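# Carry the cardboard box to the next room's coffee table

## Task

Move the cardboard box onto the coffee table in the adjoining room, without the robot falling over or being left tilted (either one means failure).

## Robot and tools

Robot: a Rainbow Robotics RB-Y1 in a physics simulator. It has a two-wheel differential base with two rear casters (0.58 m wide, 0.10 m ahead of the wheel axle and 0.57 m behind it, sweeping a 0.58 m radius when turning in place). It cannot move sideways. Above the base are a folding leg and torso, a head with head_camera, and two 7-joint arms. Each arm has a wrist camera (left_wrist_camera, right_wrist_camera) and a five-finger hand. A loose object may occasionally get nudged by something outside the robot's control.

Frames: the base frame has its origin on the floor between the drive wheels, with x forward, y left and z up, all in metres. The chest, left_hand and right_hand readings are given in this frame. The hand point sits 0.045 m in front of the palm. Its +z runs along the straight fingers and its +y points out of the palm. base_odometry is the base pose relative to where it started, counted from wheel turns only, so slipping looks like travel. Its heading is in rad, positive to the left.

move: one action per call. The action is built from these keys.
- base: a single velocity command {x_m_s, turn_rad_s, for_s}. x_m_s is forward speed in m/s: 0, or 0.005 to 1.5 in either direction. turn_rad_s is left-positive turn rate: 0, or 0.02 to 1.509 in either direction. for_s runs from 0.1 to 5 s. These are velocities, not a goal position. Distance is roughly speed × for_s, and acceleration is 0.4 m/s² (0.5 rad/s² for turns). The base can keep coasting up to about 3 s after for_s ends.
- joints: absolute targets keyed by joint name, in rad for the torso, arm and head joints. Ranges: torso_squat_rad 0..1.2, torso_shift_rad -0.3..0.6, torso_pitch_rad -0.2..1.4 (positive bows forward), torso_yaw_rad ±1.5 (lift both arms out at least 0.2 rad first). head_pan_rad ±0.523, head_tilt_rad -0.35..1.57 (positive looks down). For the arms, negative shoulder pitch swings the arm forward and up. left_shoulder_roll_rad goes 0..3.141 and right_shoulder_roll_rad -3.141..0; in both cases outward is away from the body. Elbow is -2.617..0.01, with negative meaning bent. Forearm roll, wrist pitch and hand roll have the limits listed in the joint table. Combined torso limits: squat+shift ≤1.52, squat−shift+pitch ≤1.57, shift+0.5pitch−0.4squat ≤0.7, shift+0.3pitch−0.5squat ≤0.39.
- Finger keys (<side>_hand_little/ring/middle/index/thumb_bend/thumb_turn) are absolute targets from -1 to 1, where +1 is open or straight and -1 is closed. For thumb_turn, -1 puts the thumb in front of the palm, which is needed to wrap around objects 0.035–0.065 m thick. <side>_hand_force_limit (-1..1) is a setting mapping to roughly 0–10 N at the fingertip (0–15 N for the thumb). <side>_hand_speed (-0.96..1) is also a setting. Changing a setting on its own does not restart a motor that has stopped. For a gentle grip, use speed -0.94 or below.
- target: an absolute pose for one hand, given as {side, x, y, z, quat_wxyz}. x, y, z are metres in the base frame (-3..3). The quaternion uses the same format as the printed hand lines. This key cannot be combined with base or joints. The hand travels along an arc, so break long moves into shorter steps.
- min_time_s: 0.1..8, the minimum duration for the arm, head and torso motions.
- cameras: a list drawn from head_camera, left_wrist_camera, right_wrist_camera and "all".
- blocking: false makes the call return within about 0.5 s while the robot keeps moving.
Any single action is capped at 15 s. A move with no action just reports state and images.

wait(seconds 0..10, cameras) lets time pass. stop brakes all of your running motions. zoom_image(camera, region [x0,y0,x1,y1] in pixels, at most 504×504) zooms in on the latest image from that camera. show_instructions displays the reference pages. finished_scene ends the scene, so the box must stay on the table afterwards without the robot.

Results:
- "move" reports done or the worst status among the motions.
- Hand status can be reached (within 10 mm / 2°), short, or refused with a reason.
- joint_status and base_status can be done, off_target, stopped, not_followed, time_out, contact_stop (torso only), limit_stop_at_<name>, torque_fault or limit_stop_at_motor_heat.
- An uncommanded stop or a refusal cancels the later move, wait and finished_scene calls in the same reply.
- lidar_m lists 12 distances in 30° sectors: 1st ahead, 4th left, 7th behind, 10th right. It only sees what crosses a plane 0.23 m above the floor, and "-" means nothing was detected.
- <side>_hand_stopped_by has six words (moving/target/force/stalled/fault). The <side>_<motor>_load_n values drop to about 0 when the grip is lost.
- motor_effort shows wheel effort in %, with the peak in brackets. A reading above about 30 at rest means the wheel is pushing on something.
- wheel_motors_off=1 means the wheels have shut off for 2 s after stalling.
- on_its_own lists things the robot did without being commanded.
- Joint torques, wrist force and torque, and motor temperatures are also reported, along with MOTOR HOT warnings (at 65 °C; at 80 °C the arm brakes for 30–60 s).

Things to avoid:
- The base keeps driving after it hits furniture. Driving fast into furniture, or letting the upper body snag an edge, can tip the robot over.
- Sudden squats, bows or stops, especially with the arms reaching forward or carrying a load, can tip it. So can a lot of weight held far ahead of the wheels.
- A hand wrapped around an object holds only about 0.3 kg, so a two-arm hold on the box's sides may be needed.
- Never let the arms strike or squeeze each other. Grip strength counts too, so keep roughly 0.5 rad of outward shoulder roll when both arms reach forward.
- Torque past a joint's limit (e.g. elbow 31.6 N m, wrist 22 N m) freezes the robot for 10 s.
- Do not drop the box from any height, slam it, or hit fixed objects hard.
- Thinking time counts as scene time, so any running motion continues while you think.

Each tool is called by a JSON object that holds its "method" and its "body".

Reference images:

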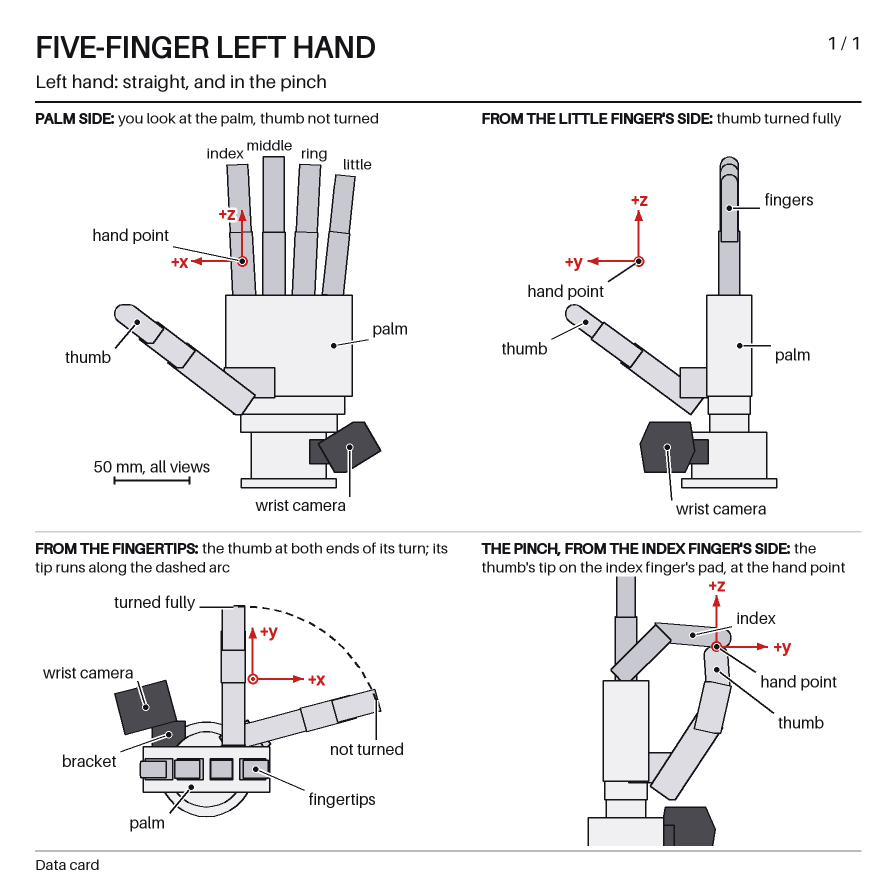

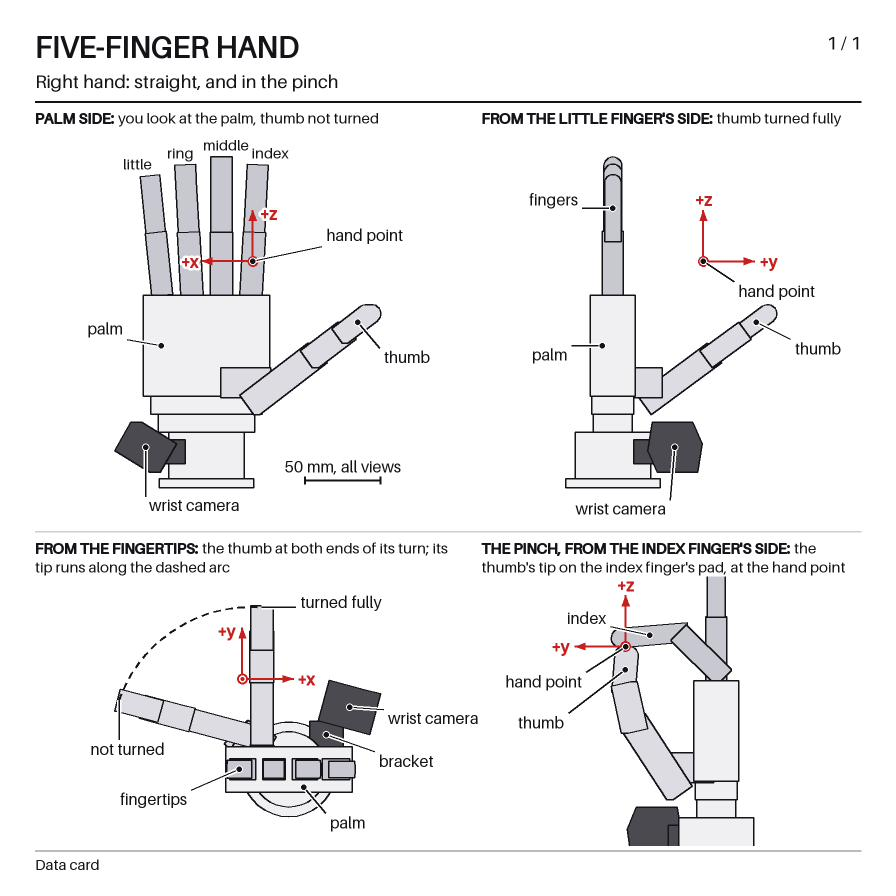

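## Session

{"method": "move", "body": {}}

Scene clock: 0.00 s.
Joint torques (N m): no reading
External joint torques (N m): no reading
Motor temperatures (°C): left_arm=[36 34 34 30 34 39 39] | right_arm=[32 32 30 34 38 37 35]
Wrist force (N): no reading
Wrist torque (N m): no reading
Wrist force, peak (N): no reading
base_odometry: x=+0.000 y=+0.000 heading=+0.000
lidar_m: 3.27 3.16 1.89 2.20 1.58 1.16 1.09 1.13 0.89 0.85 0.90 1.21
base_status: not commanded
joint_positions: torso_squat_rad=+0.350 torso_shift_rad=+0.000 torso_pitch_rad=+0.000 torso_yaw_rad=+0.000 left_shoulder_pitch_rad=-0.020 left_shoulder_roll_rad=+0.006 left_shoulder_yaw_rad=+0.004 left_elbow_rad=-0.131 left_forearm_roll_rad=+0.031 left_wrist_pitch_rad=-0.005 left_hand_roll_rad=-0.011 right_shoulder_pitch_rad=-0.048 right_shoulder_roll_rad=-0.019 right_shoulder_yaw_rad=+0.011 right_elbow_rad=-0.143 right_forearm_roll_rad=-0.048 right_wrist_pitch_rad=-0.004 right_hand_roll_rad=+0.024 head_pan_rad=+0.000 head_tilt_rad=+0.400 left_hand_little=+1.000 left_hand_ring=+1.000 left_hand_middle=+1.000 left_hand_index=+1.000 left_hand_thumb_turn=+1.000 left_hand_thumb_bend=+1.000 left_hand_force_limit=+0.000 left_hand_speed=-0.800 right_hand_little=+1.000 right_hand_ring=+1.000 right_hand_middle=+1.000 right_hand_index=+1.000 right_hand_thumb_turn=+1.000 right_hand_thumb_bend=+1.000 right_hand_force_limit=+0.000 right_hand_speed=-0.800
joint_status: not commanded
wheel_motors_off: 0
left_hand_stopped_by: target,target,target,target,target,target
right_hand_stopped_by: target,target,target,target,target,target
left_little_load_n: 0.0
left_ring_load_n: 0.0
left_middle_load_n: 0.0
left_index_load_n: 0.0
left_thumb_bend_load_n: 0.0
left_thumb_turn_load_n: 0.0
right_little_load_n: 0.0
right_ring_load_n: 0.0
right_middle_load_n: 0.0
right_index_load_n: 0.0
right_thumb_bend_load_n: 0.0
right_thumb_turn_load_n: 0.0
motor_effort: left_wheel=-1 right_wheel=+1
chest: x=-0.2280 y=+0.0004 z=+1.2475 quat_wxyz=(+1.000, -0.001, +0.000, +0.000) (m; base frame)
left_hand: x=-0.2006 y=+0.1927 z=+0.5115 quat_wxyz=(+0.056, -0.711, +0.699, -0.053) (m; base frame)
right_hand: x=-0.1732 y=-0.2029 z=+0.5127 quat_wxyz=(+0.062, -0.705, +0.702, -0.074) (m; base frame)
pictures: head_camera, left_wrist_camera, right_wrist_camera

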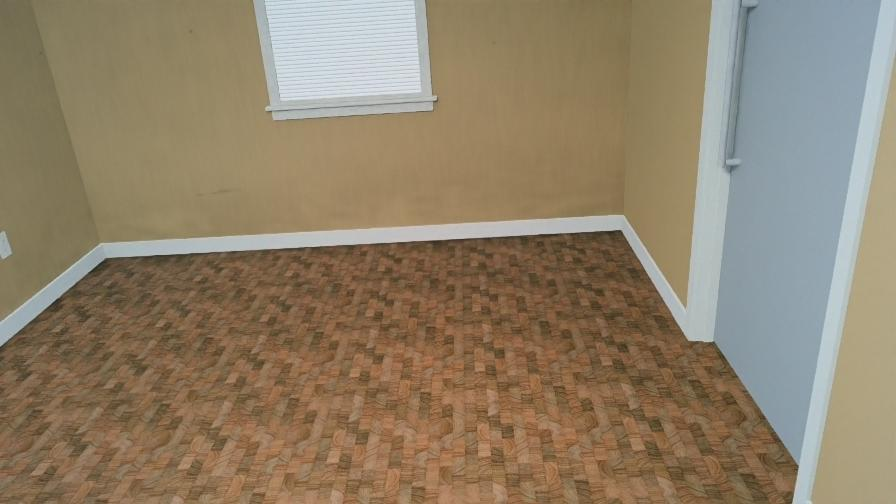

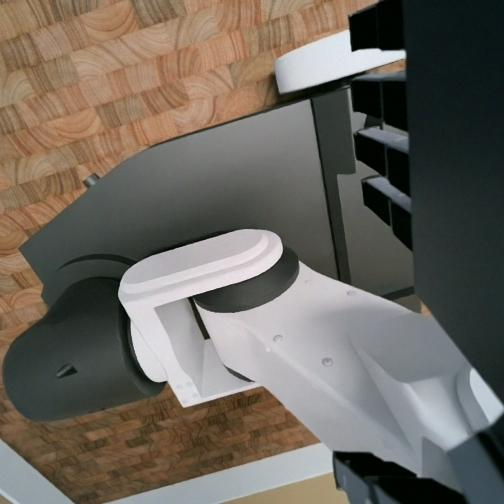

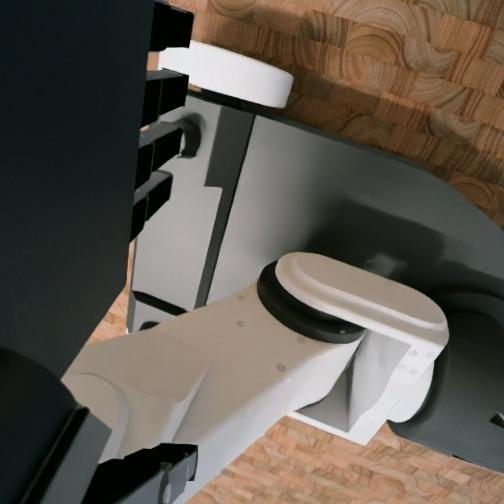

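{"method": "move", "body": {"joints": {"head_pan_rad": -0.523, "head_tilt_rad": 0.3}, "cameras": ["head_camera"]}}

{"method": "move", "body": {"joints": {"head_pan_rad": 0.523, "head_tilt_rad": 0.3}, "cameras": ["head_camera"]}}

Scene clock: 6.13 s.
Joint torques (N m): left_arm=[-2.06 0.42 -0.59 -0.6 0 -0.48 0.05] | right_arm=[-2.55 -0.73 -0.1 -0.45 0.09 -0.32 -0.04]
External joint torques (N m): left_arm=[0.08 0.16 -0.6 -0.18 -0.01 -0.08 0.05] | right_arm=[0.51 0.3 -0.08 0.3 0.05 0.12 -0.04]
Wrist force (N): left_arm=[3.7 3.3 4.3] | right_arm=[3.8 -2.5 8.4]
Wrist torque (N m): left_arm=[0.46 -1.39 0.69] | right_arm=[-0.80 -1.06 0.25]
Wrist force, peak (N): left_arm=[4.2 3.0 4.9] | right_arm=[4.1 -3.0 9.5]
move: done
base_odometry: x=+0.000 y=+0.000 heading=+0.000
lidar_m: 3.26 3.16 1.88 2.18 1.58 1.15 1.09 1.14 0.89 0.85 0.89 1.20
base_status: not commanded
joint_positions: torso_squat_rad=+0.350 torso_shift_rad=+0.000 torso_pitch_rad=+0.000 torso_yaw_rad=+0.000 left_shoulder_pitch_rad=-0.020 left_shoulder_roll_rad=+0.006 left_shoulder_yaw_rad=+0.004 left_elbow_rad=-0.131 left_forearm_roll_rad=+0.031 left_wrist_pitch_rad=-0.005 left_hand_roll_rad=-0.011 right_shoulder_pitch_rad=-0.048 right_shoulder_roll_rad=-0.019 right_shoulder_yaw_rad=+0.011 right_elbow_rad=-0.143 right_forearm_roll_rad=-0.048 right_wrist_pitch_rad=-0.004 right_hand_roll_rad=+0.024 head_pan_rad=-0.522 head_tilt_rad=+0.300 left_hand_little=+1.000 left_hand_ring=+1.000 left_hand_middle=+1.000 left_hand_index=+1.000 left_hand_thumb_turn=+1.000 left_hand_thumb_bend=+1.000 left_hand_force_limit=+0.000 left_hand_speed=-0.800 right_hand_little=+1.000 right_hand_ring=+1.000 right_hand_middle=+1.000 right_hand_index=+1.000 right_hand_thumb_turn=+1.000 right_hand_thumb_bend=+1.000 right_hand_force_limit=+0.000 right_hand_speed=-0.800
joint_status: all done
wheel_motors_off: 0
left_hand_stopped_by: target,target,target,target,target,target
right_hand_stopped_by: target,target,target,target,target,target
left_little_load_n: 0.0
left_ring_load_n: 0.0
left_middle_load_n: 0.0
left_index_load_n: 0.0
left_thumb_bend_load_n: 0.0
left_thumb_turn_load_n: 0.0
right_little_load_n: 0.0
right_ring_load_n: 0.0
right_middle_load_n: 0.0
right_index_load_n: 0.0
right_thumb_bend_load_n: 0.0
right_thumb_turn_load_n: 0.0
motor_effort: left_wheel=-1(5) right_wheel=+1(2)
chest: x=-0.2280 y=+0.0004 z=+1.2475 quat_wxyz=(+1.000, -0.001, +0.000, +0.000) (m; base frame)
left_hand: x=-0.2006 y=+0.1927 z=+0.5115 quat_wxyz=(+0.056, -0.711, +0.699, -0.053) (m; base frame)
right_hand: x=-0.1732 y=-0.2029 z=+0.5127 quat_wxyz=(+0.062, -0.705, +0.702, -0.074) (m; base frame)
pictures: head_camera
camera_calibration:
head_camera: T_world_to_cam=[[-0.466466, -0.881741, -0.0703079, 0.00967113], [-0.22302, 0.194156, -0.955283, 1.39471], [0.855962, -0.429927, -0.287213, 0.536741], [0, 0, 0, 1]] pos_world=[-0.143872, -0.0315035, 1.48718]

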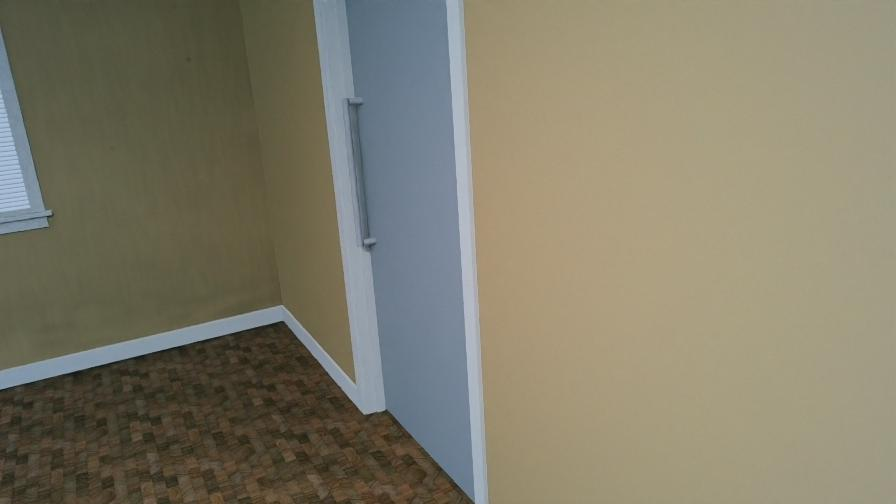

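Scene clock: 7.50 s.
Joint torques (N m): left_arm=[-1.85 0.44 -0.93 -0.52 -0.07 -0.46 -0.18] | right_arm=[-2.53 -0.61 0.04 -0.53 0.04 -0.28 0.02]
External joint torques (N m): left_arm=[0.29 0.18 -0.94 -0.1 -0.08 -0.06 -0.18] | right_arm=[0.53 0.42 0.06 0.23 0 0.17 0.02]
Wrist force (N): left_arm=[4.1 3.0 4.1] | right_arm=[3.7 -2.4 9.2]
Wrist torque (N m): left_arm=[0.44 -1.51 0.73] | right_arm=[-0.93 -1.06 0.20]
Wrist force, peak (N): left_arm=[4.1 3.0 4.8] | right_arm=[4.5 -2.8 8.9]
move: done
base_odometry: x=+0.000 y=+0.000 heading=+0.000
lidar_m: 3.27 3.15 1.87 2.20 1.58 1.16 1.09 1.13 0.90 0.85 0.90 1.21
base_status: not commanded
joint_positions: torso_squat_rad=+0.350 torso_shift_rad=+0.000 torso_pitch_rad=+0.000 torso_yaw_rad=+0.000 left_shoulder_pitch_rad=-0.020 left_shoulder_roll_rad=+0.006 left_shoulder_yaw_rad=+0.004 left_elbow_rad=-0.131 left_forearm_roll_rad=+0.031 left_wrist_pitch_rad=-0.005 left_hand_roll_rad=-0.011 right_shoulder_pitch_rad=-0.048 right_shoulder_roll_rad=-0.019 right_shoulder_yaw_rad=+0.011 right_elbow_rad=-0.143 right_forearm_roll_rad=-0.048 right_wrist_pitch_rad=-0.004 right_hand_roll_rad=+0.024 head_pan_rad=+0.523 head_tilt_rad=+0.300 left_hand_little=+1.000 left_hand_ring=+1.000 left_hand_middle=+1.000 left_hand_index=+1.000 left_hand_thumb_turn=+1.000 left_hand_thumb_bend=+1.000 left_hand_force_limit=+0.000 left_hand_speed=-0.800 right_hand_little=+1.000 right_hand_ring=+1.000 right_hand_middle=+1.000 right_hand_index=+1.000 right_hand_thumb_turn=+1.000 right_hand_thumb_bend=+1.000 right_hand_force_limit=+0.000 right_hand_speed=-0.800
joint_status: all done
wheel_motors_off: 0
left_hand_stopped_by: target,target,target,target,target,target
right_hand_stopped_by: target,target,target,target,target,target
left_little_load_n: 0.0
left_ring_load_n: 0.0
left_middle_load_n: 0.0
left_index_load_n: 0.0
left_thumb_bend_load_n: 0.0
left_thumb_turn_load_n: 0.0
right_little_load_n: 0.0
right_ring_load_n: 0.0
right_middle_load_n: 0.0
right_index_load_n: 0.0
right_thumb_bend_load_n: 0.0
right_thumb_turn_load_n: 0.0
motor_effort: left_wheel=+2(4) right_wheel=+1(3)
chest: x=-0.2280 y=+0.0004 z=+1.2475 quat_wxyz=(+1.000, -0.001, +0.000, +0.000) (m; base frame)
left_hand: x=-0.2006 y=+0.1927 z=+0.5115 quat_wxyz=(+0.056, -0.711, +0.699, -0.053) (m; base frame)
right_hand: x=-0.1732 y=-0.2029 z=+0.5127 quat_wxyz=(+0.062, -0.705, +0.702, -0.074) (m; base frame)
pictures: head_camera
camera_calibration:
head_camera: T_world_to_cam=[[0.528793, -0.845826, -0.0704038, 0.214824], [-0.280739, -0.0960237, -0.954969, 1.3825], [0.800977, 0.524746, -0.288233, 0.526349], [0, 0, 0, 1]] pos_world=[-0.147069, 0.0382569, 1.48708]

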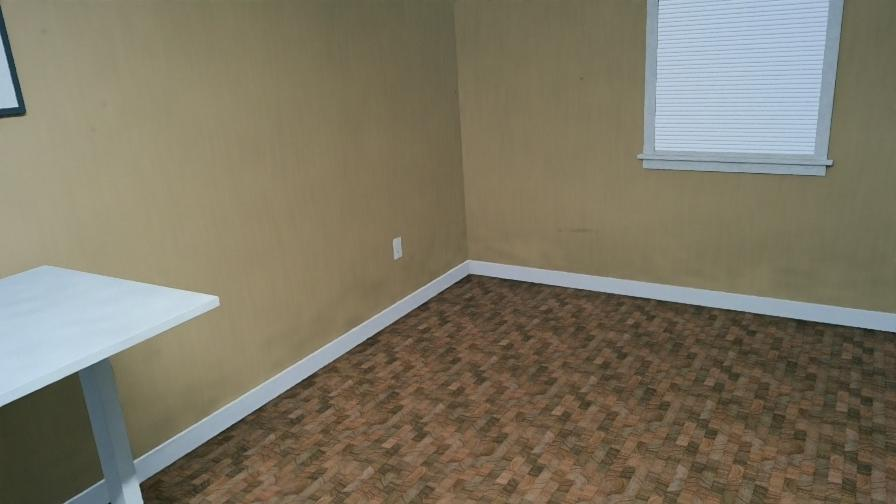

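{"method": "move", "body": {"base": {"turn_rad_s": 0.6, "for_s": 2.6}, "joints": {"head_pan_rad": 0.0, "head_tilt_rad": 0.4}, "cameras": ["head_camera"]}}

Scene clock: 16.77 s.
Joint torques (N m): left_arm=[-2 0.24 -0.83 -0.55 0 -0.43 -0.07] | right_arm=[-2.59 -0.66 -0.21 -0.43 0.08 -0.32 0.09]
External joint torques (N m): left_arm=[0.14 -0.02 -0.84 -0.13 -0.01 -0.03 -0.07] | right_arm=[0.48 0.37 -0.19 0.32 0.04 0.12 0.09]
Wrist force (N): left_arm=[3.9 3.0 4.6] | right_arm=[4.8 -2.5 8.5]
Wrist torque (N m): left_arm=[0.41 -1.41 0.74] | right_arm=[-0.84 -1.25 0.28]
Wrist force, peak (N): left_arm=[3.9 3.8 4.6] | right_arm=[4.7 -2.8 9.1]
move: done
base_odometry: x=+0.000 y=+0.000 heading=+1.559
lidar_m: 2.19 1.59 1.14 1.10 1.14 0.90 0.84 0.87 1.20 3.12 3.18 1.89
base_status: done (sent for 2.6 of 2.6 s)
joint_positions: torso_squat_rad=+0.350 torso_shift_rad=+0.000 torso_pitch_rad=+0.000 torso_yaw_rad=+0.000 left_shoulder_pitch_rad=-0.020 left_shoulder_roll_rad=+0.006 left_shoulder_yaw_rad=+0.004 left_elbow_rad=-0.131 left_forearm_roll_rad=+0.031 left_wrist_pitch_rad=-0.005 left_hand_roll_rad=-0.011 right_shoulder_pitch_rad=-0.048 right_shoulder_roll_rad=-0.019 right_shoulder_yaw_rad=+0.011 right_elbow_rad=-0.143 right_forearm_roll_rad=-0.048 right_wrist_pitch_rad=-0.004 right_hand_roll_rad=+0.024 head_pan_rad=+0.000 head_tilt_rad=+0.400 left_hand_little=+1.000 left_hand_ring=+1.000 left_hand_middle=+1.000 left_hand_index=+1.000 left_hand_thumb_turn=+1.000 left_hand_thumb_bend=+1.000 left_hand_force_limit=+0.000 left_hand_speed=-0.800 right_hand_little=+1.000 right_hand_ring=+1.000 right_hand_middle=+1.000 right_hand_index=+1.000 right_hand_thumb_turn=+1.000 right_hand_thumb_bend=+1.000 right_hand_force_limit=+0.000 right_hand_speed=-0.800
joint_status: all done
wheel_motors_off: 0
left_hand_stopped_by: target,target,target,target,target,target
right_hand_stopped_by: target,target,target,target,target,target
left_little_load_n: 0.0
left_ring_load_n: 0.0
left_middle_load_n: 0.0
left_index_load_n: 0.0
left_thumb_bend_load_n: 0.0
left_thumb_turn_load_n: 0.0
right_little_load_n: 0.0
right_ring_load_n: 0.0
right_middle_load_n: 0.0
right_index_load_n: 0.0
right_thumb_bend_load_n: 0.0
right_thumb_turn_load_n: 0.0
motor_effort: left_wheel=+2(42) right_wheel=+15(34)
chest: x=-0.2280 y=+0.0004 z=+1.2475 quat_wxyz=(+1.000, -0.001, +0.000, +0.000) (m; base frame)
left_hand: x=-0.2006 y=+0.1927 z=+0.5115 quat_wxyz=(+0.056, -0.711, +0.699, -0.053) (m; base frame)
right_hand: x=-0.1732 y=-0.2029 z=+0.5127 quat_wxyz=(+0.062, -0.705, +0.702, -0.074) (m; base frame)
pictures: head_camera
camera_calibration:
head_camera: T_world_to_cam=[[0.028464, -0.996895, -0.0734191, 0.116212], [-0.384526, 0.0568769, -0.92136, 1.31233], [0.922675, 0.0544572, -0.381713, 0.686993], [0, 0, 0, 1]] pos_world=[-0.132554, 0.00379791, 1.4799]

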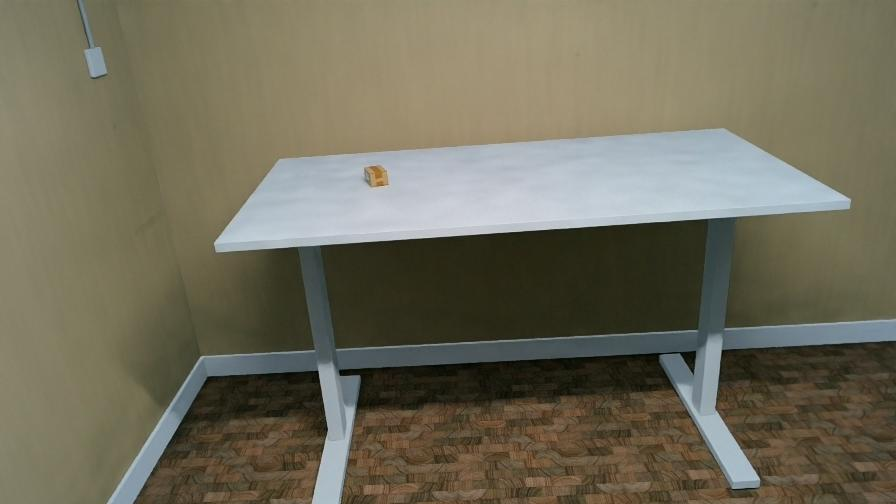

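{"method": "zoom_image", "body": {"camera": "head_camera", "region": [320, 130, 440, 220]}}

Scaled by 4.200 from the camera's 896x504 image, which has a finer 1280x720 frame.

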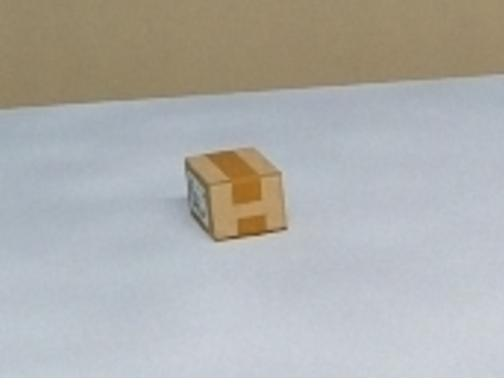

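{"method": "move", "body": {"base": {"turn_rad_s": -0.8, "for_s": 2.6}, "joints": {"head_pan_rad": 0.0, "head_tilt_rad": 0.2}, "cameras": ["head_camera"]}}

Scene clock: 81.30 s.
Joint torques (N m): left_arm=[-2.37 -0.41 -0.49 -0.86 0.01 -0.23 -0.07] | right_arm=[-2.68 -0.64 -0.1 -0.47 0.07 -0.45 0.04]
External joint torques (N m): left_arm=[-0.23 -0.66 -0.5 -0.44 0 0.16 -0.07] | right_arm=[0.39 0.4 -0.08 0.28 0.04 0 0.04]
Wrist force (N): left_arm=[3.9 2.8 4.6] | right_arm=[3.7 -2.4 8.2]
Wrist torque (N m): left_arm=[0.38 -1.46 0.74] | right_arm=[-0.84 -1.02 0.22]
Wrist force, peak (N): left_arm=[4.2 3.4 4.5] | right_arm=[4.2 -2.8 9.6]
move: done
base_odometry: x=+0.000 y=+0.000 heading=-0.520
lidar_m: 1.21 3.30 3.15 1.89 1.80 1.58 1.13 1.09 1.12 0.89 0.85 0.88
base_status: done (sent for 2.6 of 2.6 s)
joint_positions: torso_squat_rad=+0.350 torso_shift_rad=+0.000 torso_pitch_rad=+0.000 torso_yaw_rad=+0.000 left_shoulder_pitch_rad=-0.020 left_shoulder_roll_rad=+0.006 left_shoulder_yaw_rad=+0.004 left_elbow_rad=-0.131 left_forearm_roll_rad=+0.031 left_wrist_pitch_rad=-0.005 left_hand_roll_rad=-0.011 right_shoulder_pitch_rad=-0.048 right_shoulder_roll_rad=-0.019 right_shoulder_yaw_rad=+0.011 right_elbow_rad=-0.143 right_forearm_roll_rad=-0.048 right_wrist_pitch_rad=-0.004 right_hand_roll_rad=+0.024 head_pan_rad=+0.000 head_tilt_rad=+0.200 left_hand_little=+1.000 left_hand_ring=+1.000 left_hand_middle=+1.000 left_hand_index=+1.000 left_hand_thumb_turn=+1.000 left_hand_thumb_bend=+1.000 left_hand_force_limit=+0.000 left_hand_speed=-0.800 right_hand_little=+1.000 right_hand_ring=+1.000 right_hand_middle=+1.000 right_hand_index=+1.000 right_hand_thumb_turn=+1.000 right_hand_thumb_bend=+1.000 right_hand_force_limit=+0.000 right_hand_speed=-0.800
joint_status: all done
wheel_motors_off: 0
left_hand_stopped_by: target,target,target,target,target,target
right_hand_stopped_by: target,target,target,target,target,target
left_little_load_n: 0.0
left_ring_load_n: 0.0
left_middle_load_n: 0.5
left_index_load_n: 0.0
left_thumb_bend_load_n: -0.5
left_thumb_turn_load_n: 0.0
right_little_load_n: 0.0
right_ring_load_n: 0.0
right_middle_load_n: 0.0
right_index_load_n: 0.0
right_thumb_bend_load_n: 0.0
right_thumb_turn_load_n: 0.0
motor_effort: left_wheel=+18(49) right_wheel=+4(41)
chest: x=-0.2280 y=+0.0004 z=+1.2475 quat_wxyz=(+1.000, -0.001, +0.000, +0.000) (m; base frame)
left_hand: x=-0.2006 y=+0.1927 z=+0.5115 quat_wxyz=(+0.056, -0.711, +0.699, -0.053) (m; base frame)
right_hand: x=-0.1732 y=-0.2030 z=+0.5127 quat_wxyz=(+0.062, -0.705, +0.702, -0.074) (m; base frame)
pictures: head_camera
camera_calibration:
head_camera: T_world_to_cam=[[0.0426023, -0.996895, -0.0662247, 0.108704], [-0.193766, 0.0567821, -0.979403, 1.43568], [0.980122, 0.0545569, -0.190745, 0.422463], [0, 0, 0, 1]] pos_world=[-0.14051, 0.00379746, 1.49389]

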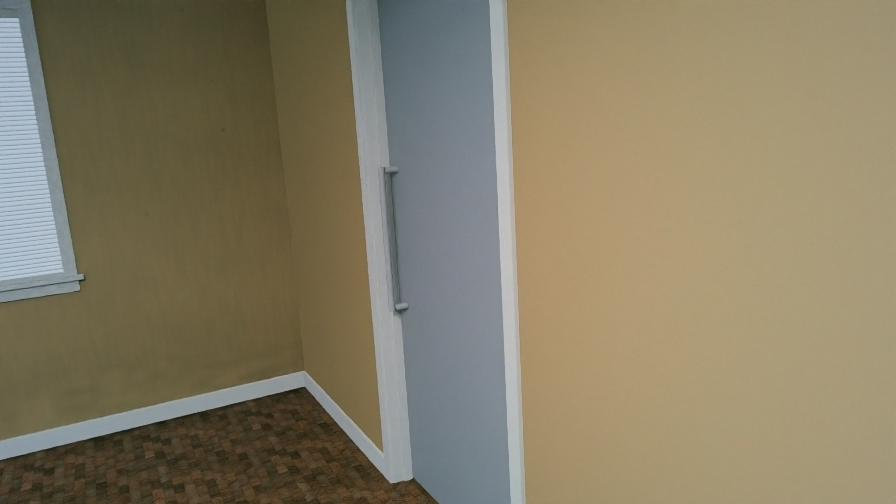

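{"method": "zoom_image", "body": {"camera": "head_camera", "region": [330, 140, 530, 340]}}

Scaled by 2.520 from the camera's 896x504 image, which has a finer 1280x720 frame.

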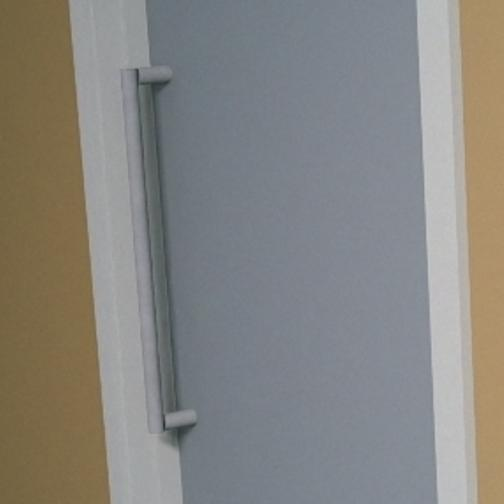

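{"method": "move", "body": {"base": {"turn_rad_s": 0.5, "for_s": 1.04}}}

{"method": "move", "body": {"base": {"x_m_s": 0.6, "for_s": 3.0}}}

{"method": "move", "body": {"base": {"turn_rad_s": -0.8, "for_s": 1.96}, "cameras": ["head_camera"]}}

Scene clock: 91.50 s.
Joint torques (N m): left_arm=[-2.18 0.12 -0.6 -0.6 -0.08 -0.5 -0.06] | right_arm=[-2.54 -0.7 -0.23 -0.52 0.13 -0.27 0.07]
External joint torques (N m): left_arm=[-0.04 -0.14 -0.61 -0.18 -0.09 -0.11 -0.06] | right_arm=[0.53 0.33 -0.21 0.23 0.09 0.18 0.07]
Wrist force (N): left_arm=[3.8 3.1 4.5] | right_arm=[3.6 -3.2 8.7]
Wrist torque (N m): left_arm=[0.43 -1.43 0.73] | right_arm=[-0.99 -1.04 0.20]
Wrist force, peak (N): left_arm=[4.1 3.5 5.0] | right_arm=[4.0 -3.0 9.2]
move: done
base_odometry: x=-0.001 y=+0.000 heading=-0.004
lidar_m: 3.23 3.18 1.88 2.21 1.59 1.15 1.09 1.13 0.88 0.85 0.88 1.21
base_status: done (sent for 1.03 of 1.03 s)
joint_positions: torso_squat_rad=+0.350 torso_shift_rad=+0.000 torso_pitch_rad=+0.000 torso_yaw_rad=+0.000 left_shoulder_pitch_rad=-0.020 left_shoulder_roll_rad=+0.006 left_shoulder_yaw_rad=+0.004 left_elbow_rad=-0.131 left_forearm_roll_rad=+0.031 left_wrist_pitch_rad=-0.005 left_hand_roll_rad=-0.011 right_shoulder_pitch_rad=-0.048 right_shoulder_roll_rad=-0.019 right_shoulder_yaw_rad=+0.011 right_elbow_rad=-0.143 right_forearm_roll_rad=-0.048 right_wrist_pitch_rad=-0.004 right_hand_roll_rad=+0.024 head_pan_rad=+0.000 head_tilt_rad=+0.200 left_hand_little=+1.000 left_hand_ring=+1.000 left_hand_middle=+1.000 left_hand_index=+1.000 left_hand_thumb_turn=+1.000 left_hand_thumb_bend=+1.000 left_hand_force_limit=+0.000 left_hand_speed=-0.800 right_hand_little=+1.000 right_hand_ring=+1.000 right_hand_middle=+1.000 right_hand_index=+1.000 right_hand_thumb_turn=+1.000 right_hand_thumb_bend=+1.000 right_hand_force_limit=+0.000 right_hand_speed=-0.800
joint_status: not commanded
wheel_motors_off: 0
left_hand_stopped_by: target,target,target,target,target,target
right_hand_stopped_by: target,target,target,target,target,target
left_little_load_n: 0.0
left_ring_load_n: 0.0
left_middle_load_n: 0.0
left_index_load_n: 0.0
left_thumb_bend_load_n: -0.5
left_thumb_turn_load_n: 0.0
right_little_load_n: 0.0
right_ring_load_n: 0.0
right_middle_load_n: 0.0
right_index_load_n: 0.0
right_thumb_bend_load_n: 0.0
right_thumb_turn_load_n: 0.0
motor_effort: left_wheel=+4(38) right_wheel=+17(32)
chest: x=-0.2280 y=+0.0004 z=+1.2475 quat_wxyz=(+1.000, -0.001, +0.000, +0.000) (m; base frame)
left_hand: x=-0.2006 y=+0.1927 z=+0.5115 quat_wxyz=(+0.056, -0.711, +0.699, -0.053) (m; base frame)
right_hand: x=-0.1732 y=-0.2030 z=+0.5127 quat_wxyz=(+0.062, -0.705, +0.702, -0.074) (m; base frame)
pictures: none

Scene clock: 96.23 s.
Joint torques (N m): left_arm=[-1.59 0.42 -0.76 -0.35 -0.16 -0.49 -0.07] | right_arm=[-2.13 -0.63 0.01 -0.26 -0.03 -0.4 0.04]
External joint torques (N m): left_arm=[0.55 0.17 -0.77 0.07 -0.17 -0.1 -0.07] | right_arm=[0.94 0.4 0.03 0.49 -0.06 0.04 0.04]
Wrist force (N): left_arm=[3.8 2.8 4.2] | right_arm=[3.5 -3.1 8.6]
Wrist torque (N m): left_arm=[0.40 -1.41 0.76] | right_arm=[-0.96 -1.06 0.19]
Wrist force, peak (N): left_arm=[4.0 3.4 4.7] | right_arm=[4.2 -3.0 9.4]
move: done
base_odometry: x=+1.800 y=-0.007 heading=-0.003
lidar_m: 1.72 1.79 2.32 2.23 2.06 2.84 2.88 1.20 0.92 0.90 0.93 1.16
base_status: done (sent for 3 of 3 s)
joint_positions: torso_squat_rad=+0.350 torso_shift_rad=+0.000 torso_pitch_rad=+0.000 torso_yaw_rad=+0.000 left_shoulder_pitch_rad=-0.020 left_shoulder_roll_rad=+0.006 left_shoulder_yaw_rad=+0.004 left_elbow_rad=-0.131 left_forearm_roll_rad=+0.031 left_wrist_pitch_rad=-0.005 left_hand_roll_rad=-0.011 right_shoulder_pitch_rad=-0.048 right_shoulder_roll_rad=-0.019 right_shoulder_yaw_rad=+0.011 right_elbow_rad=-0.143 right_forearm_roll_rad=-0.048 right_wrist_pitch_rad=-0.004 right_hand_roll_rad=+0.024 head_pan_rad=+0.000 head_tilt_rad=+0.200 left_hand_little=+1.000 left_hand_ring=+1.000 left_hand_middle=+1.000 left_hand_index=+1.000 left_hand_thumb_turn=+1.000 left_hand_thumb_bend=+1.000 left_hand_force_limit=+0.000 left_hand_speed=-0.800 right_hand_little=+1.000 right_hand_ring=+1.000 right_hand_middle=+1.000 right_hand_index=+1.000 right_hand_thumb_turn=+1.000 right_hand_thumb_bend=+1.000 right_hand_force_limit=+0.000 right_hand_speed=-0.800
joint_status: not commanded
wheel_motors_off: 0
left_hand_stopped_by: target,target,target,target,target,target
right_hand_stopped_by: target,target,target,target,target,target
left_little_load_n: 0.0
left_ring_load_n: 0.0
left_middle_load_n: 0.0
left_index_load_n: 0.0
left_thumb_bend_load_n: 0.0
left_thumb_turn_load_n: 0.0
right_little_load_n: 0.0
right_ring_load_n: 0.0
right_middle_load_n: 0.0
right_index_load_n: 0.0
right_thumb_bend_load_n: 0.0
right_thumb_turn_load_n: 0.0
motor_effort: left_wheel=+6(48) right_wheel=-5(48)
chest: x=-0.2280 y=+0.0004 z=+1.2475 quat_wxyz=(+1.000, -0.001, +0.000, +0.000) (m; base frame)
left_hand: x=-0.2005 y=+0.1927 z=+0.5115 quat_wxyz=(+0.056, -0.711, +0.699, -0.053) (m; base frame)
right_hand: x=-0.1731 y=-0.2030 z=+0.5127 quat_wxyz=(+0.062, -0.705, +0.702, -0.074) (m; base frame)
pictures: none

Scene clock: 100.27 s.
Joint torques (N m): left_arm=[-1.53 -0.21 -0.52 -0.65 -0.16 -0.35 -0.17] | right_arm=[-2.15 -0.57 0.06 -0.21 0.06 -0.29 0.03]
External joint torques (N m): left_arm=[0.61 -0.46 -0.53 -0.23 -0.17 0.04 -0.17] | right_arm=[0.92 0.47 0.08 0.54 0.03 0.16 0.03]
Wrist force (N): left_arm=[3.7 3.3 4.5] | right_arm=[3.7 -2.5 8.6]
Wrist torque (N m): left_arm=[0.46 -1.39 0.72] | right_arm=[-0.89 -1.10 0.20]
Wrist force, peak (N): left_arm=[3.8 3.3 5.0] | right_arm=[4.7 -2.8 9.2]
move: done
base_odometry: x=+1.799 y=-0.006 heading=-1.576
lidar_m: 0.90 0.93 1.15 1.73 1.79 2.33 2.23 2.02 2.84 2.88 1.21 0.94
base_status: done (sent for 1.97 of 1.97 s)
joint_positions: torso_squat_rad=+0.350 torso_shift_rad=+0.000 torso_pitch_rad=+0.000 torso_yaw_rad=+0.000 left_shoulder_pitch_rad=-0.020 left_shoulder_roll_rad=+0.006 left_shoulder_yaw_rad=+0.004 left_elbow_rad=-0.131 left_forearm_roll_rad=+0.031 left_wrist_pitch_rad=-0.005 left_hand_roll_rad=-0.011 right_shoulder_pitch_rad=-0.048 right_shoulder_roll_rad=-0.019 right_shoulder_yaw_rad=+0.011 right_elbow_rad=-0.143 right_forearm_roll_rad=-0.048 right_wrist_pitch_rad=-0.004 right_hand_roll_rad=+0.024 head_pan_rad=+0.000 head_tilt_rad=+0.200 left_hand_little=+1.000 left_hand_ring=+1.000 left_hand_middle=+1.000 left_hand_index=+1.000 left_hand_thumb_turn=+1.000 left_hand_thumb_bend=+1.000 left_hand_force_limit=+0.000 left_hand_speed=-0.800 right_hand_little=+1.000 right_hand_ring=+1.000 right_hand_middle=+1.000 right_hand_index=+1.000 right_hand_thumb_turn=+1.000 right_hand_thumb_bend=+1.000 right_hand_force_limit=+0.000 right_hand_speed=-0.800
joint_status: not commanded
wheel_motors_off: 0
left_hand_stopped_by: target,target,target,target,target,target
right_hand_stopped_by: target,target,target,target,target,target
left_little_load_n: 0.0
left_ring_load_n: 0.0
left_middle_load_n: 0.0
left_index_load_n: 0.0
left_thumb_bend_load_n: 0.0
left_thumb_turn_load_n: 0.0
right_little_load_n: 0.0
right_ring_load_n: 0.0
right_middle_load_n: 0.0
right_index_load_n: 0.0
right_thumb_bend_load_n: -0.5
right_thumb_turn_load_n: 0.0
motor_effort: left_wheel=+18(41) right_wheel=+3(38)
chest: x=-0.2280 y=+0.0004 z=+1.2475 quat_wxyz=(+1.000, -0.001, +0.000, +0.000) (m; base frame)
left_hand: x=-0.2005 y=+0.1927 z=+0.5115 quat_wxyz=(+0.056, -0.711, +0.699, -0.053) (m; base frame)
right_hand: x=-0.1731 y=-0.2030 z=+0.5127 quat_wxyz=(+0.062, -0.705, +0.702, -0.074) (m; base frame)
pictures: head_camera
camera_calibration:
head_camera: T_world_to_cam=[[0.0425958, -0.996895, -0.0662241, 0.108698], [-0.193862, 0.0567774, -0.979384, 1.43566], [0.980104, 0.054556, -0.190842, 0.422506], [0, 0, 0, 1]] pos_world=[-0.140411, 0.00379744, 1.49389]

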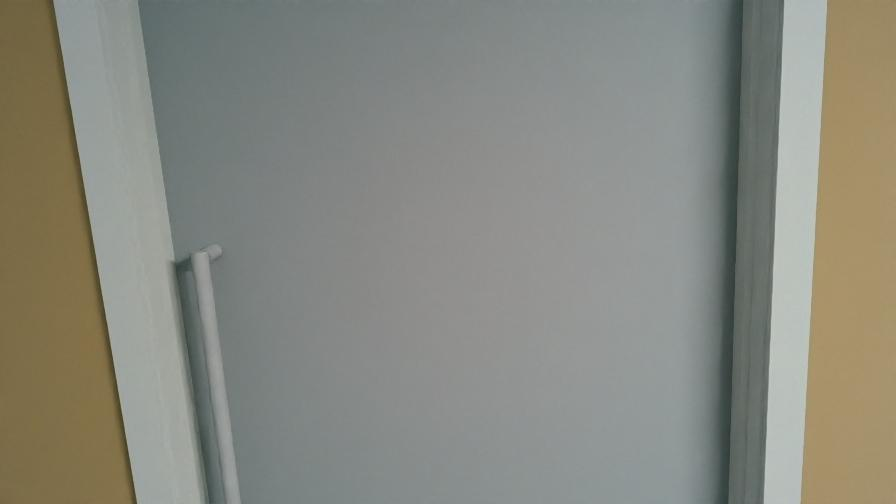

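{"method": "move", "body": {"joints": {"head_tilt_rad": -0.3}, "cameras": ["head_camera"]}}

{"method": "move", "body": {"joints": {"head_tilt_rad": 0.8}, "cameras": ["head_camera"]}}

Scene clock: 107.63 s.
Joint torques (N m): left_arm=[-1.97 0.03 -0.61 -0.55 0.05 -0.3 -0.19] | right_arm=[-2.21 -0.68 0.02 -0.33 0 -0.32 0.04]
External joint torques (N m): left_arm=[0.18 -0.22 -0.62 -0.13 0.04 0.09 -0.19] | right_arm=[0.85 0.36 0.04 0.42 -0.03 0.13 0.04]
Wrist force (N): left_arm=[3.6 3.4 4.9] | right_arm=[4.0 -2.7 8.9]
Wrist torque (N m): left_arm=[0.44 -1.38 0.70] | right_arm=[-0.92 -1.14 0.23]
Wrist force, peak (N): left_arm=[4.1 3.2 4.7] | right_arm=[4.5 -3.0 9.2]
move: done
base_odometry: x=+1.799 y=-0.006 heading=-1.576
lidar_m: 0.90 0.93 1.15 1.73 1.79 2.33 2.22 2.03 2.84 2.88 1.22 0.92
base_status: not commanded
joint_positions: torso_squat_rad=+0.350 torso_shift_rad=+0.000 torso_pitch_rad=+0.000 torso_yaw_rad=+0.000 left_shoulder_pitch_rad=-0.020 left_shoulder_roll_rad=+0.006 left_shoulder_yaw_rad=+0.004 left_elbow_rad=-0.131 left_forearm_roll_rad=+0.031 left_wrist_pitch_rad=-0.005 left_hand_roll_rad=-0.011 right_shoulder_pitch_rad=-0.048 right_shoulder_roll_rad=-0.019 right_shoulder_yaw_rad=+0.011 right_elbow_rad=-0.143 right_forearm_roll_rad=-0.048 right_wrist_pitch_rad=-0.004 right_hand_roll_rad=+0.024 head_pan_rad=+0.000 head_tilt_rad=-0.300 left_hand_little=+1.000 left_hand_ring=+1.000 left_hand_middle=+1.000 left_hand_index=+1.000 left_hand_thumb_turn=+1.000 left_hand_thumb_bend=+1.000 left_hand_force_limit=+0.000 left_hand_speed=-0.800 right_hand_little=+1.000 right_hand_ring=+1.000 right_hand_middle=+1.000 right_hand_index=+1.000 right_hand_thumb_turn=+1.000 right_hand_thumb_bend=+1.000 right_hand_force_limit=+0.000 right_hand_speed=-0.800
joint_status: all done
wheel_motors_off: 0
left_hand_stopped_by: target,target,target,target,target,target
right_hand_stopped_by: target,target,target,target,target,target
left_little_load_n: 0.0
left_ring_load_n: 0.0
left_middle_load_n: -0.5
left_index_load_n: 0.0
left_thumb_bend_load_n: 0.0
left_thumb_turn_load_n: 0.0
right_little_load_n: 0.0
right_ring_load_n: 0.0
right_middle_load_n: 0.0
right_index_load_n: 0.0
right_thumb_bend_load_n: 0.0
right_thumb_turn_load_n: 0.0
motor_effort: left_wheel=+16(20) right_wheel=+3(5)
chest: x=-0.2280 y=+0.0004 z=+1.2475 quat_wxyz=(+1.000, -0.001, +0.000, +0.000) (m; base frame)
left_hand: x=-0.2005 y=+0.1927 z=+0.5115 quat_wxyz=(+0.056, -0.711, +0.699, -0.053) (m; base frame)
right_hand: x=-0.1731 y=-0.2030 z=+0.5127 quat_wxyz=(+0.062, -0.705, +0.702, -0.074) (m; base frame)
pictures: head_camera
camera_calibration:
head_camera: T_world_to_cam=[[0.0697351, -0.996856, -0.0376169, 0.0729487], [0.299418, 0.056886, -0.952425, 1.49817], [0.95157, 0.0551543, 0.302443, -0.297402], [0, 0, 0, 1]] pos_world=[-0.170667, 0.00389723, 1.51959]

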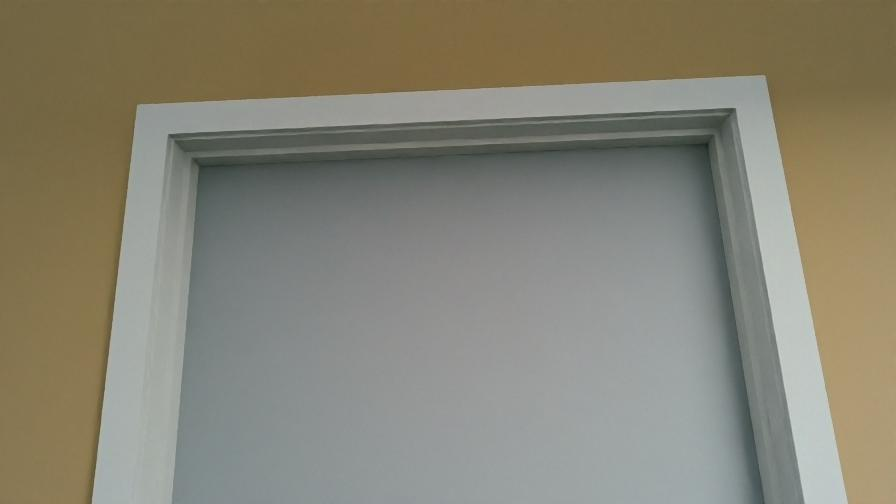

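Scene clock: 109.03 s.
Joint torques (N m): left_arm=[-1.62 0.04 -0.64 -0.47 0 -0.37 -0.17] | right_arm=[-2.03 -0.62 -0.2 -0.34 0.1 -0.33 0.05]
External joint torques (N m): left_arm=[0.52 -0.21 -0.64 -0.05 -0.01 0.02 -0.17] | right_arm=[1.04 0.42 -0.18 0.41 0.06 0.12 0.05]
Wrist force (N): left_arm=[3.6 3.0 4.4] | right_arm=[4.3 -2.4 8.6]
Wrist torque (N m): left_arm=[0.40 -1.40 0.72] | right_arm=[-0.84 -1.16 0.26]
Wrist force, peak (N): left_arm=[4.1 3.2 4.7] | right_arm=[4.4 -2.4 8.9]
move: done
base_odometry: x=+1.799 y=-0.006 heading=-1.576
lidar_m: 0.90 0.92 1.16 1.74 1.80 2.34 2.22 2.03 2.83 2.88 1.22 0.93
base_status: not commanded
joint_positions: torso_squat_rad=+0.350 torso_shift_rad=+0.000 torso_pitch_rad=+0.000 torso_yaw_rad=+0.000 left_shoulder_pitch_rad=-0.020 left_shoulder_roll_rad=+0.006 left_shoulder_yaw_rad=+0.004 left_elbow_rad=-0.131 left_forearm_roll_rad=+0.031 left_wrist_pitch_rad=-0.005 left_hand_roll_rad=-0.011 right_shoulder_pitch_rad=-0.048 right_shoulder_roll_rad=-0.019 right_shoulder_yaw_rad=+0.011 right_elbow_rad=-0.143 right_forearm_roll_rad=-0.048 right_wrist_pitch_rad=-0.004 right_hand_roll_rad=+0.024 head_pan_rad=+0.000 head_tilt_rad=+0.800 left_hand_little=+1.000 left_hand_ring=+1.000 left_hand_middle=+1.000 left_hand_index=+1.000 left_hand_thumb_turn=+1.000 left_hand_thumb_bend=+1.000 left_hand_force_limit=+0.000 left_hand_speed=-0.800 right_hand_little=+1.000 right_hand_ring=+1.000 right_hand_middle=+1.000 right_hand_index=+1.000 right_hand_thumb_turn=+1.000 right_hand_thumb_bend=+1.000 right_hand_force_limit=+0.000 right_hand_speed=-0.800
joint_status: all done
wheel_motors_off: 0
left_hand_stopped_by: target,target,target,target,target,target
right_hand_stopped_by: target,target,target,target,target,target
left_little_load_n: 0.0
left_ring_load_n: 0.0
left_middle_load_n: 0.0
left_index_load_n: 0.0
left_thumb_bend_load_n: 0.0
left_thumb_turn_load_n: 0.0
right_little_load_n: 0.0
right_ring_load_n: 0.0
right_middle_load_n: 0.0
right_index_load_n: 0.0
right_thumb_bend_load_n: 0.0
right_thumb_turn_load_n: 0.0
motor_effort: left_wheel=+17(22) right_wheel=+3(4)
chest: x=-0.2280 y=+0.0004 z=+1.2475 quat_wxyz=(+1.000, -0.001, +0.000, +0.000) (m; base frame)
left_hand: x=-0.2005 y=+0.1927 z=+0.5115 quat_wxyz=(+0.056, -0.711, +0.699, -0.053) (m; base frame)
right_hand: x=-0.1731 y=-0.2030 z=+0.5127 quat_wxyz=(+0.062, -0.705, +0.702, -0.074) (m; base frame)
pictures: head_camera
camera_calibration:
head_camera: T_world_to_cam=[[-0.002798, -0.996905, -0.0785611, 0.117251], [-0.712963, 0.0570759, -0.698875, 0.922634], [0.701196, 0.0540557, -0.710916, 1.1179], [0, 0, 0, 1]] pos_world=[-0.125736, 0.00379905, 1.44875]

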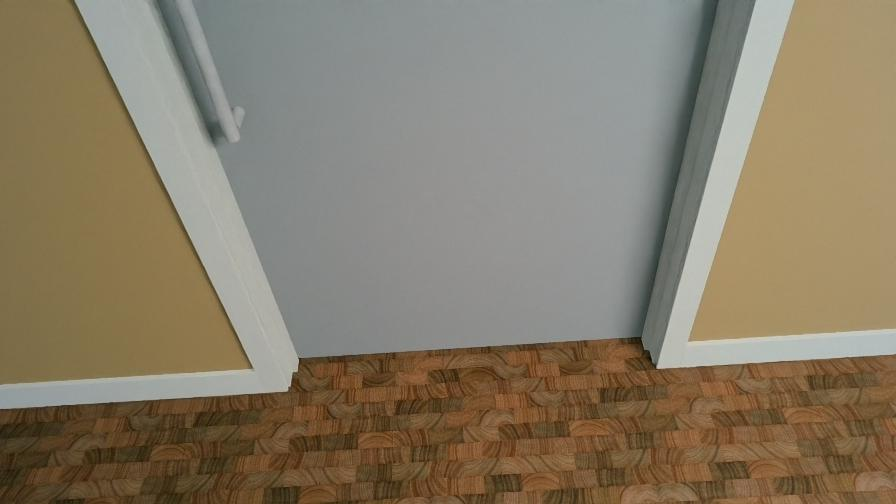

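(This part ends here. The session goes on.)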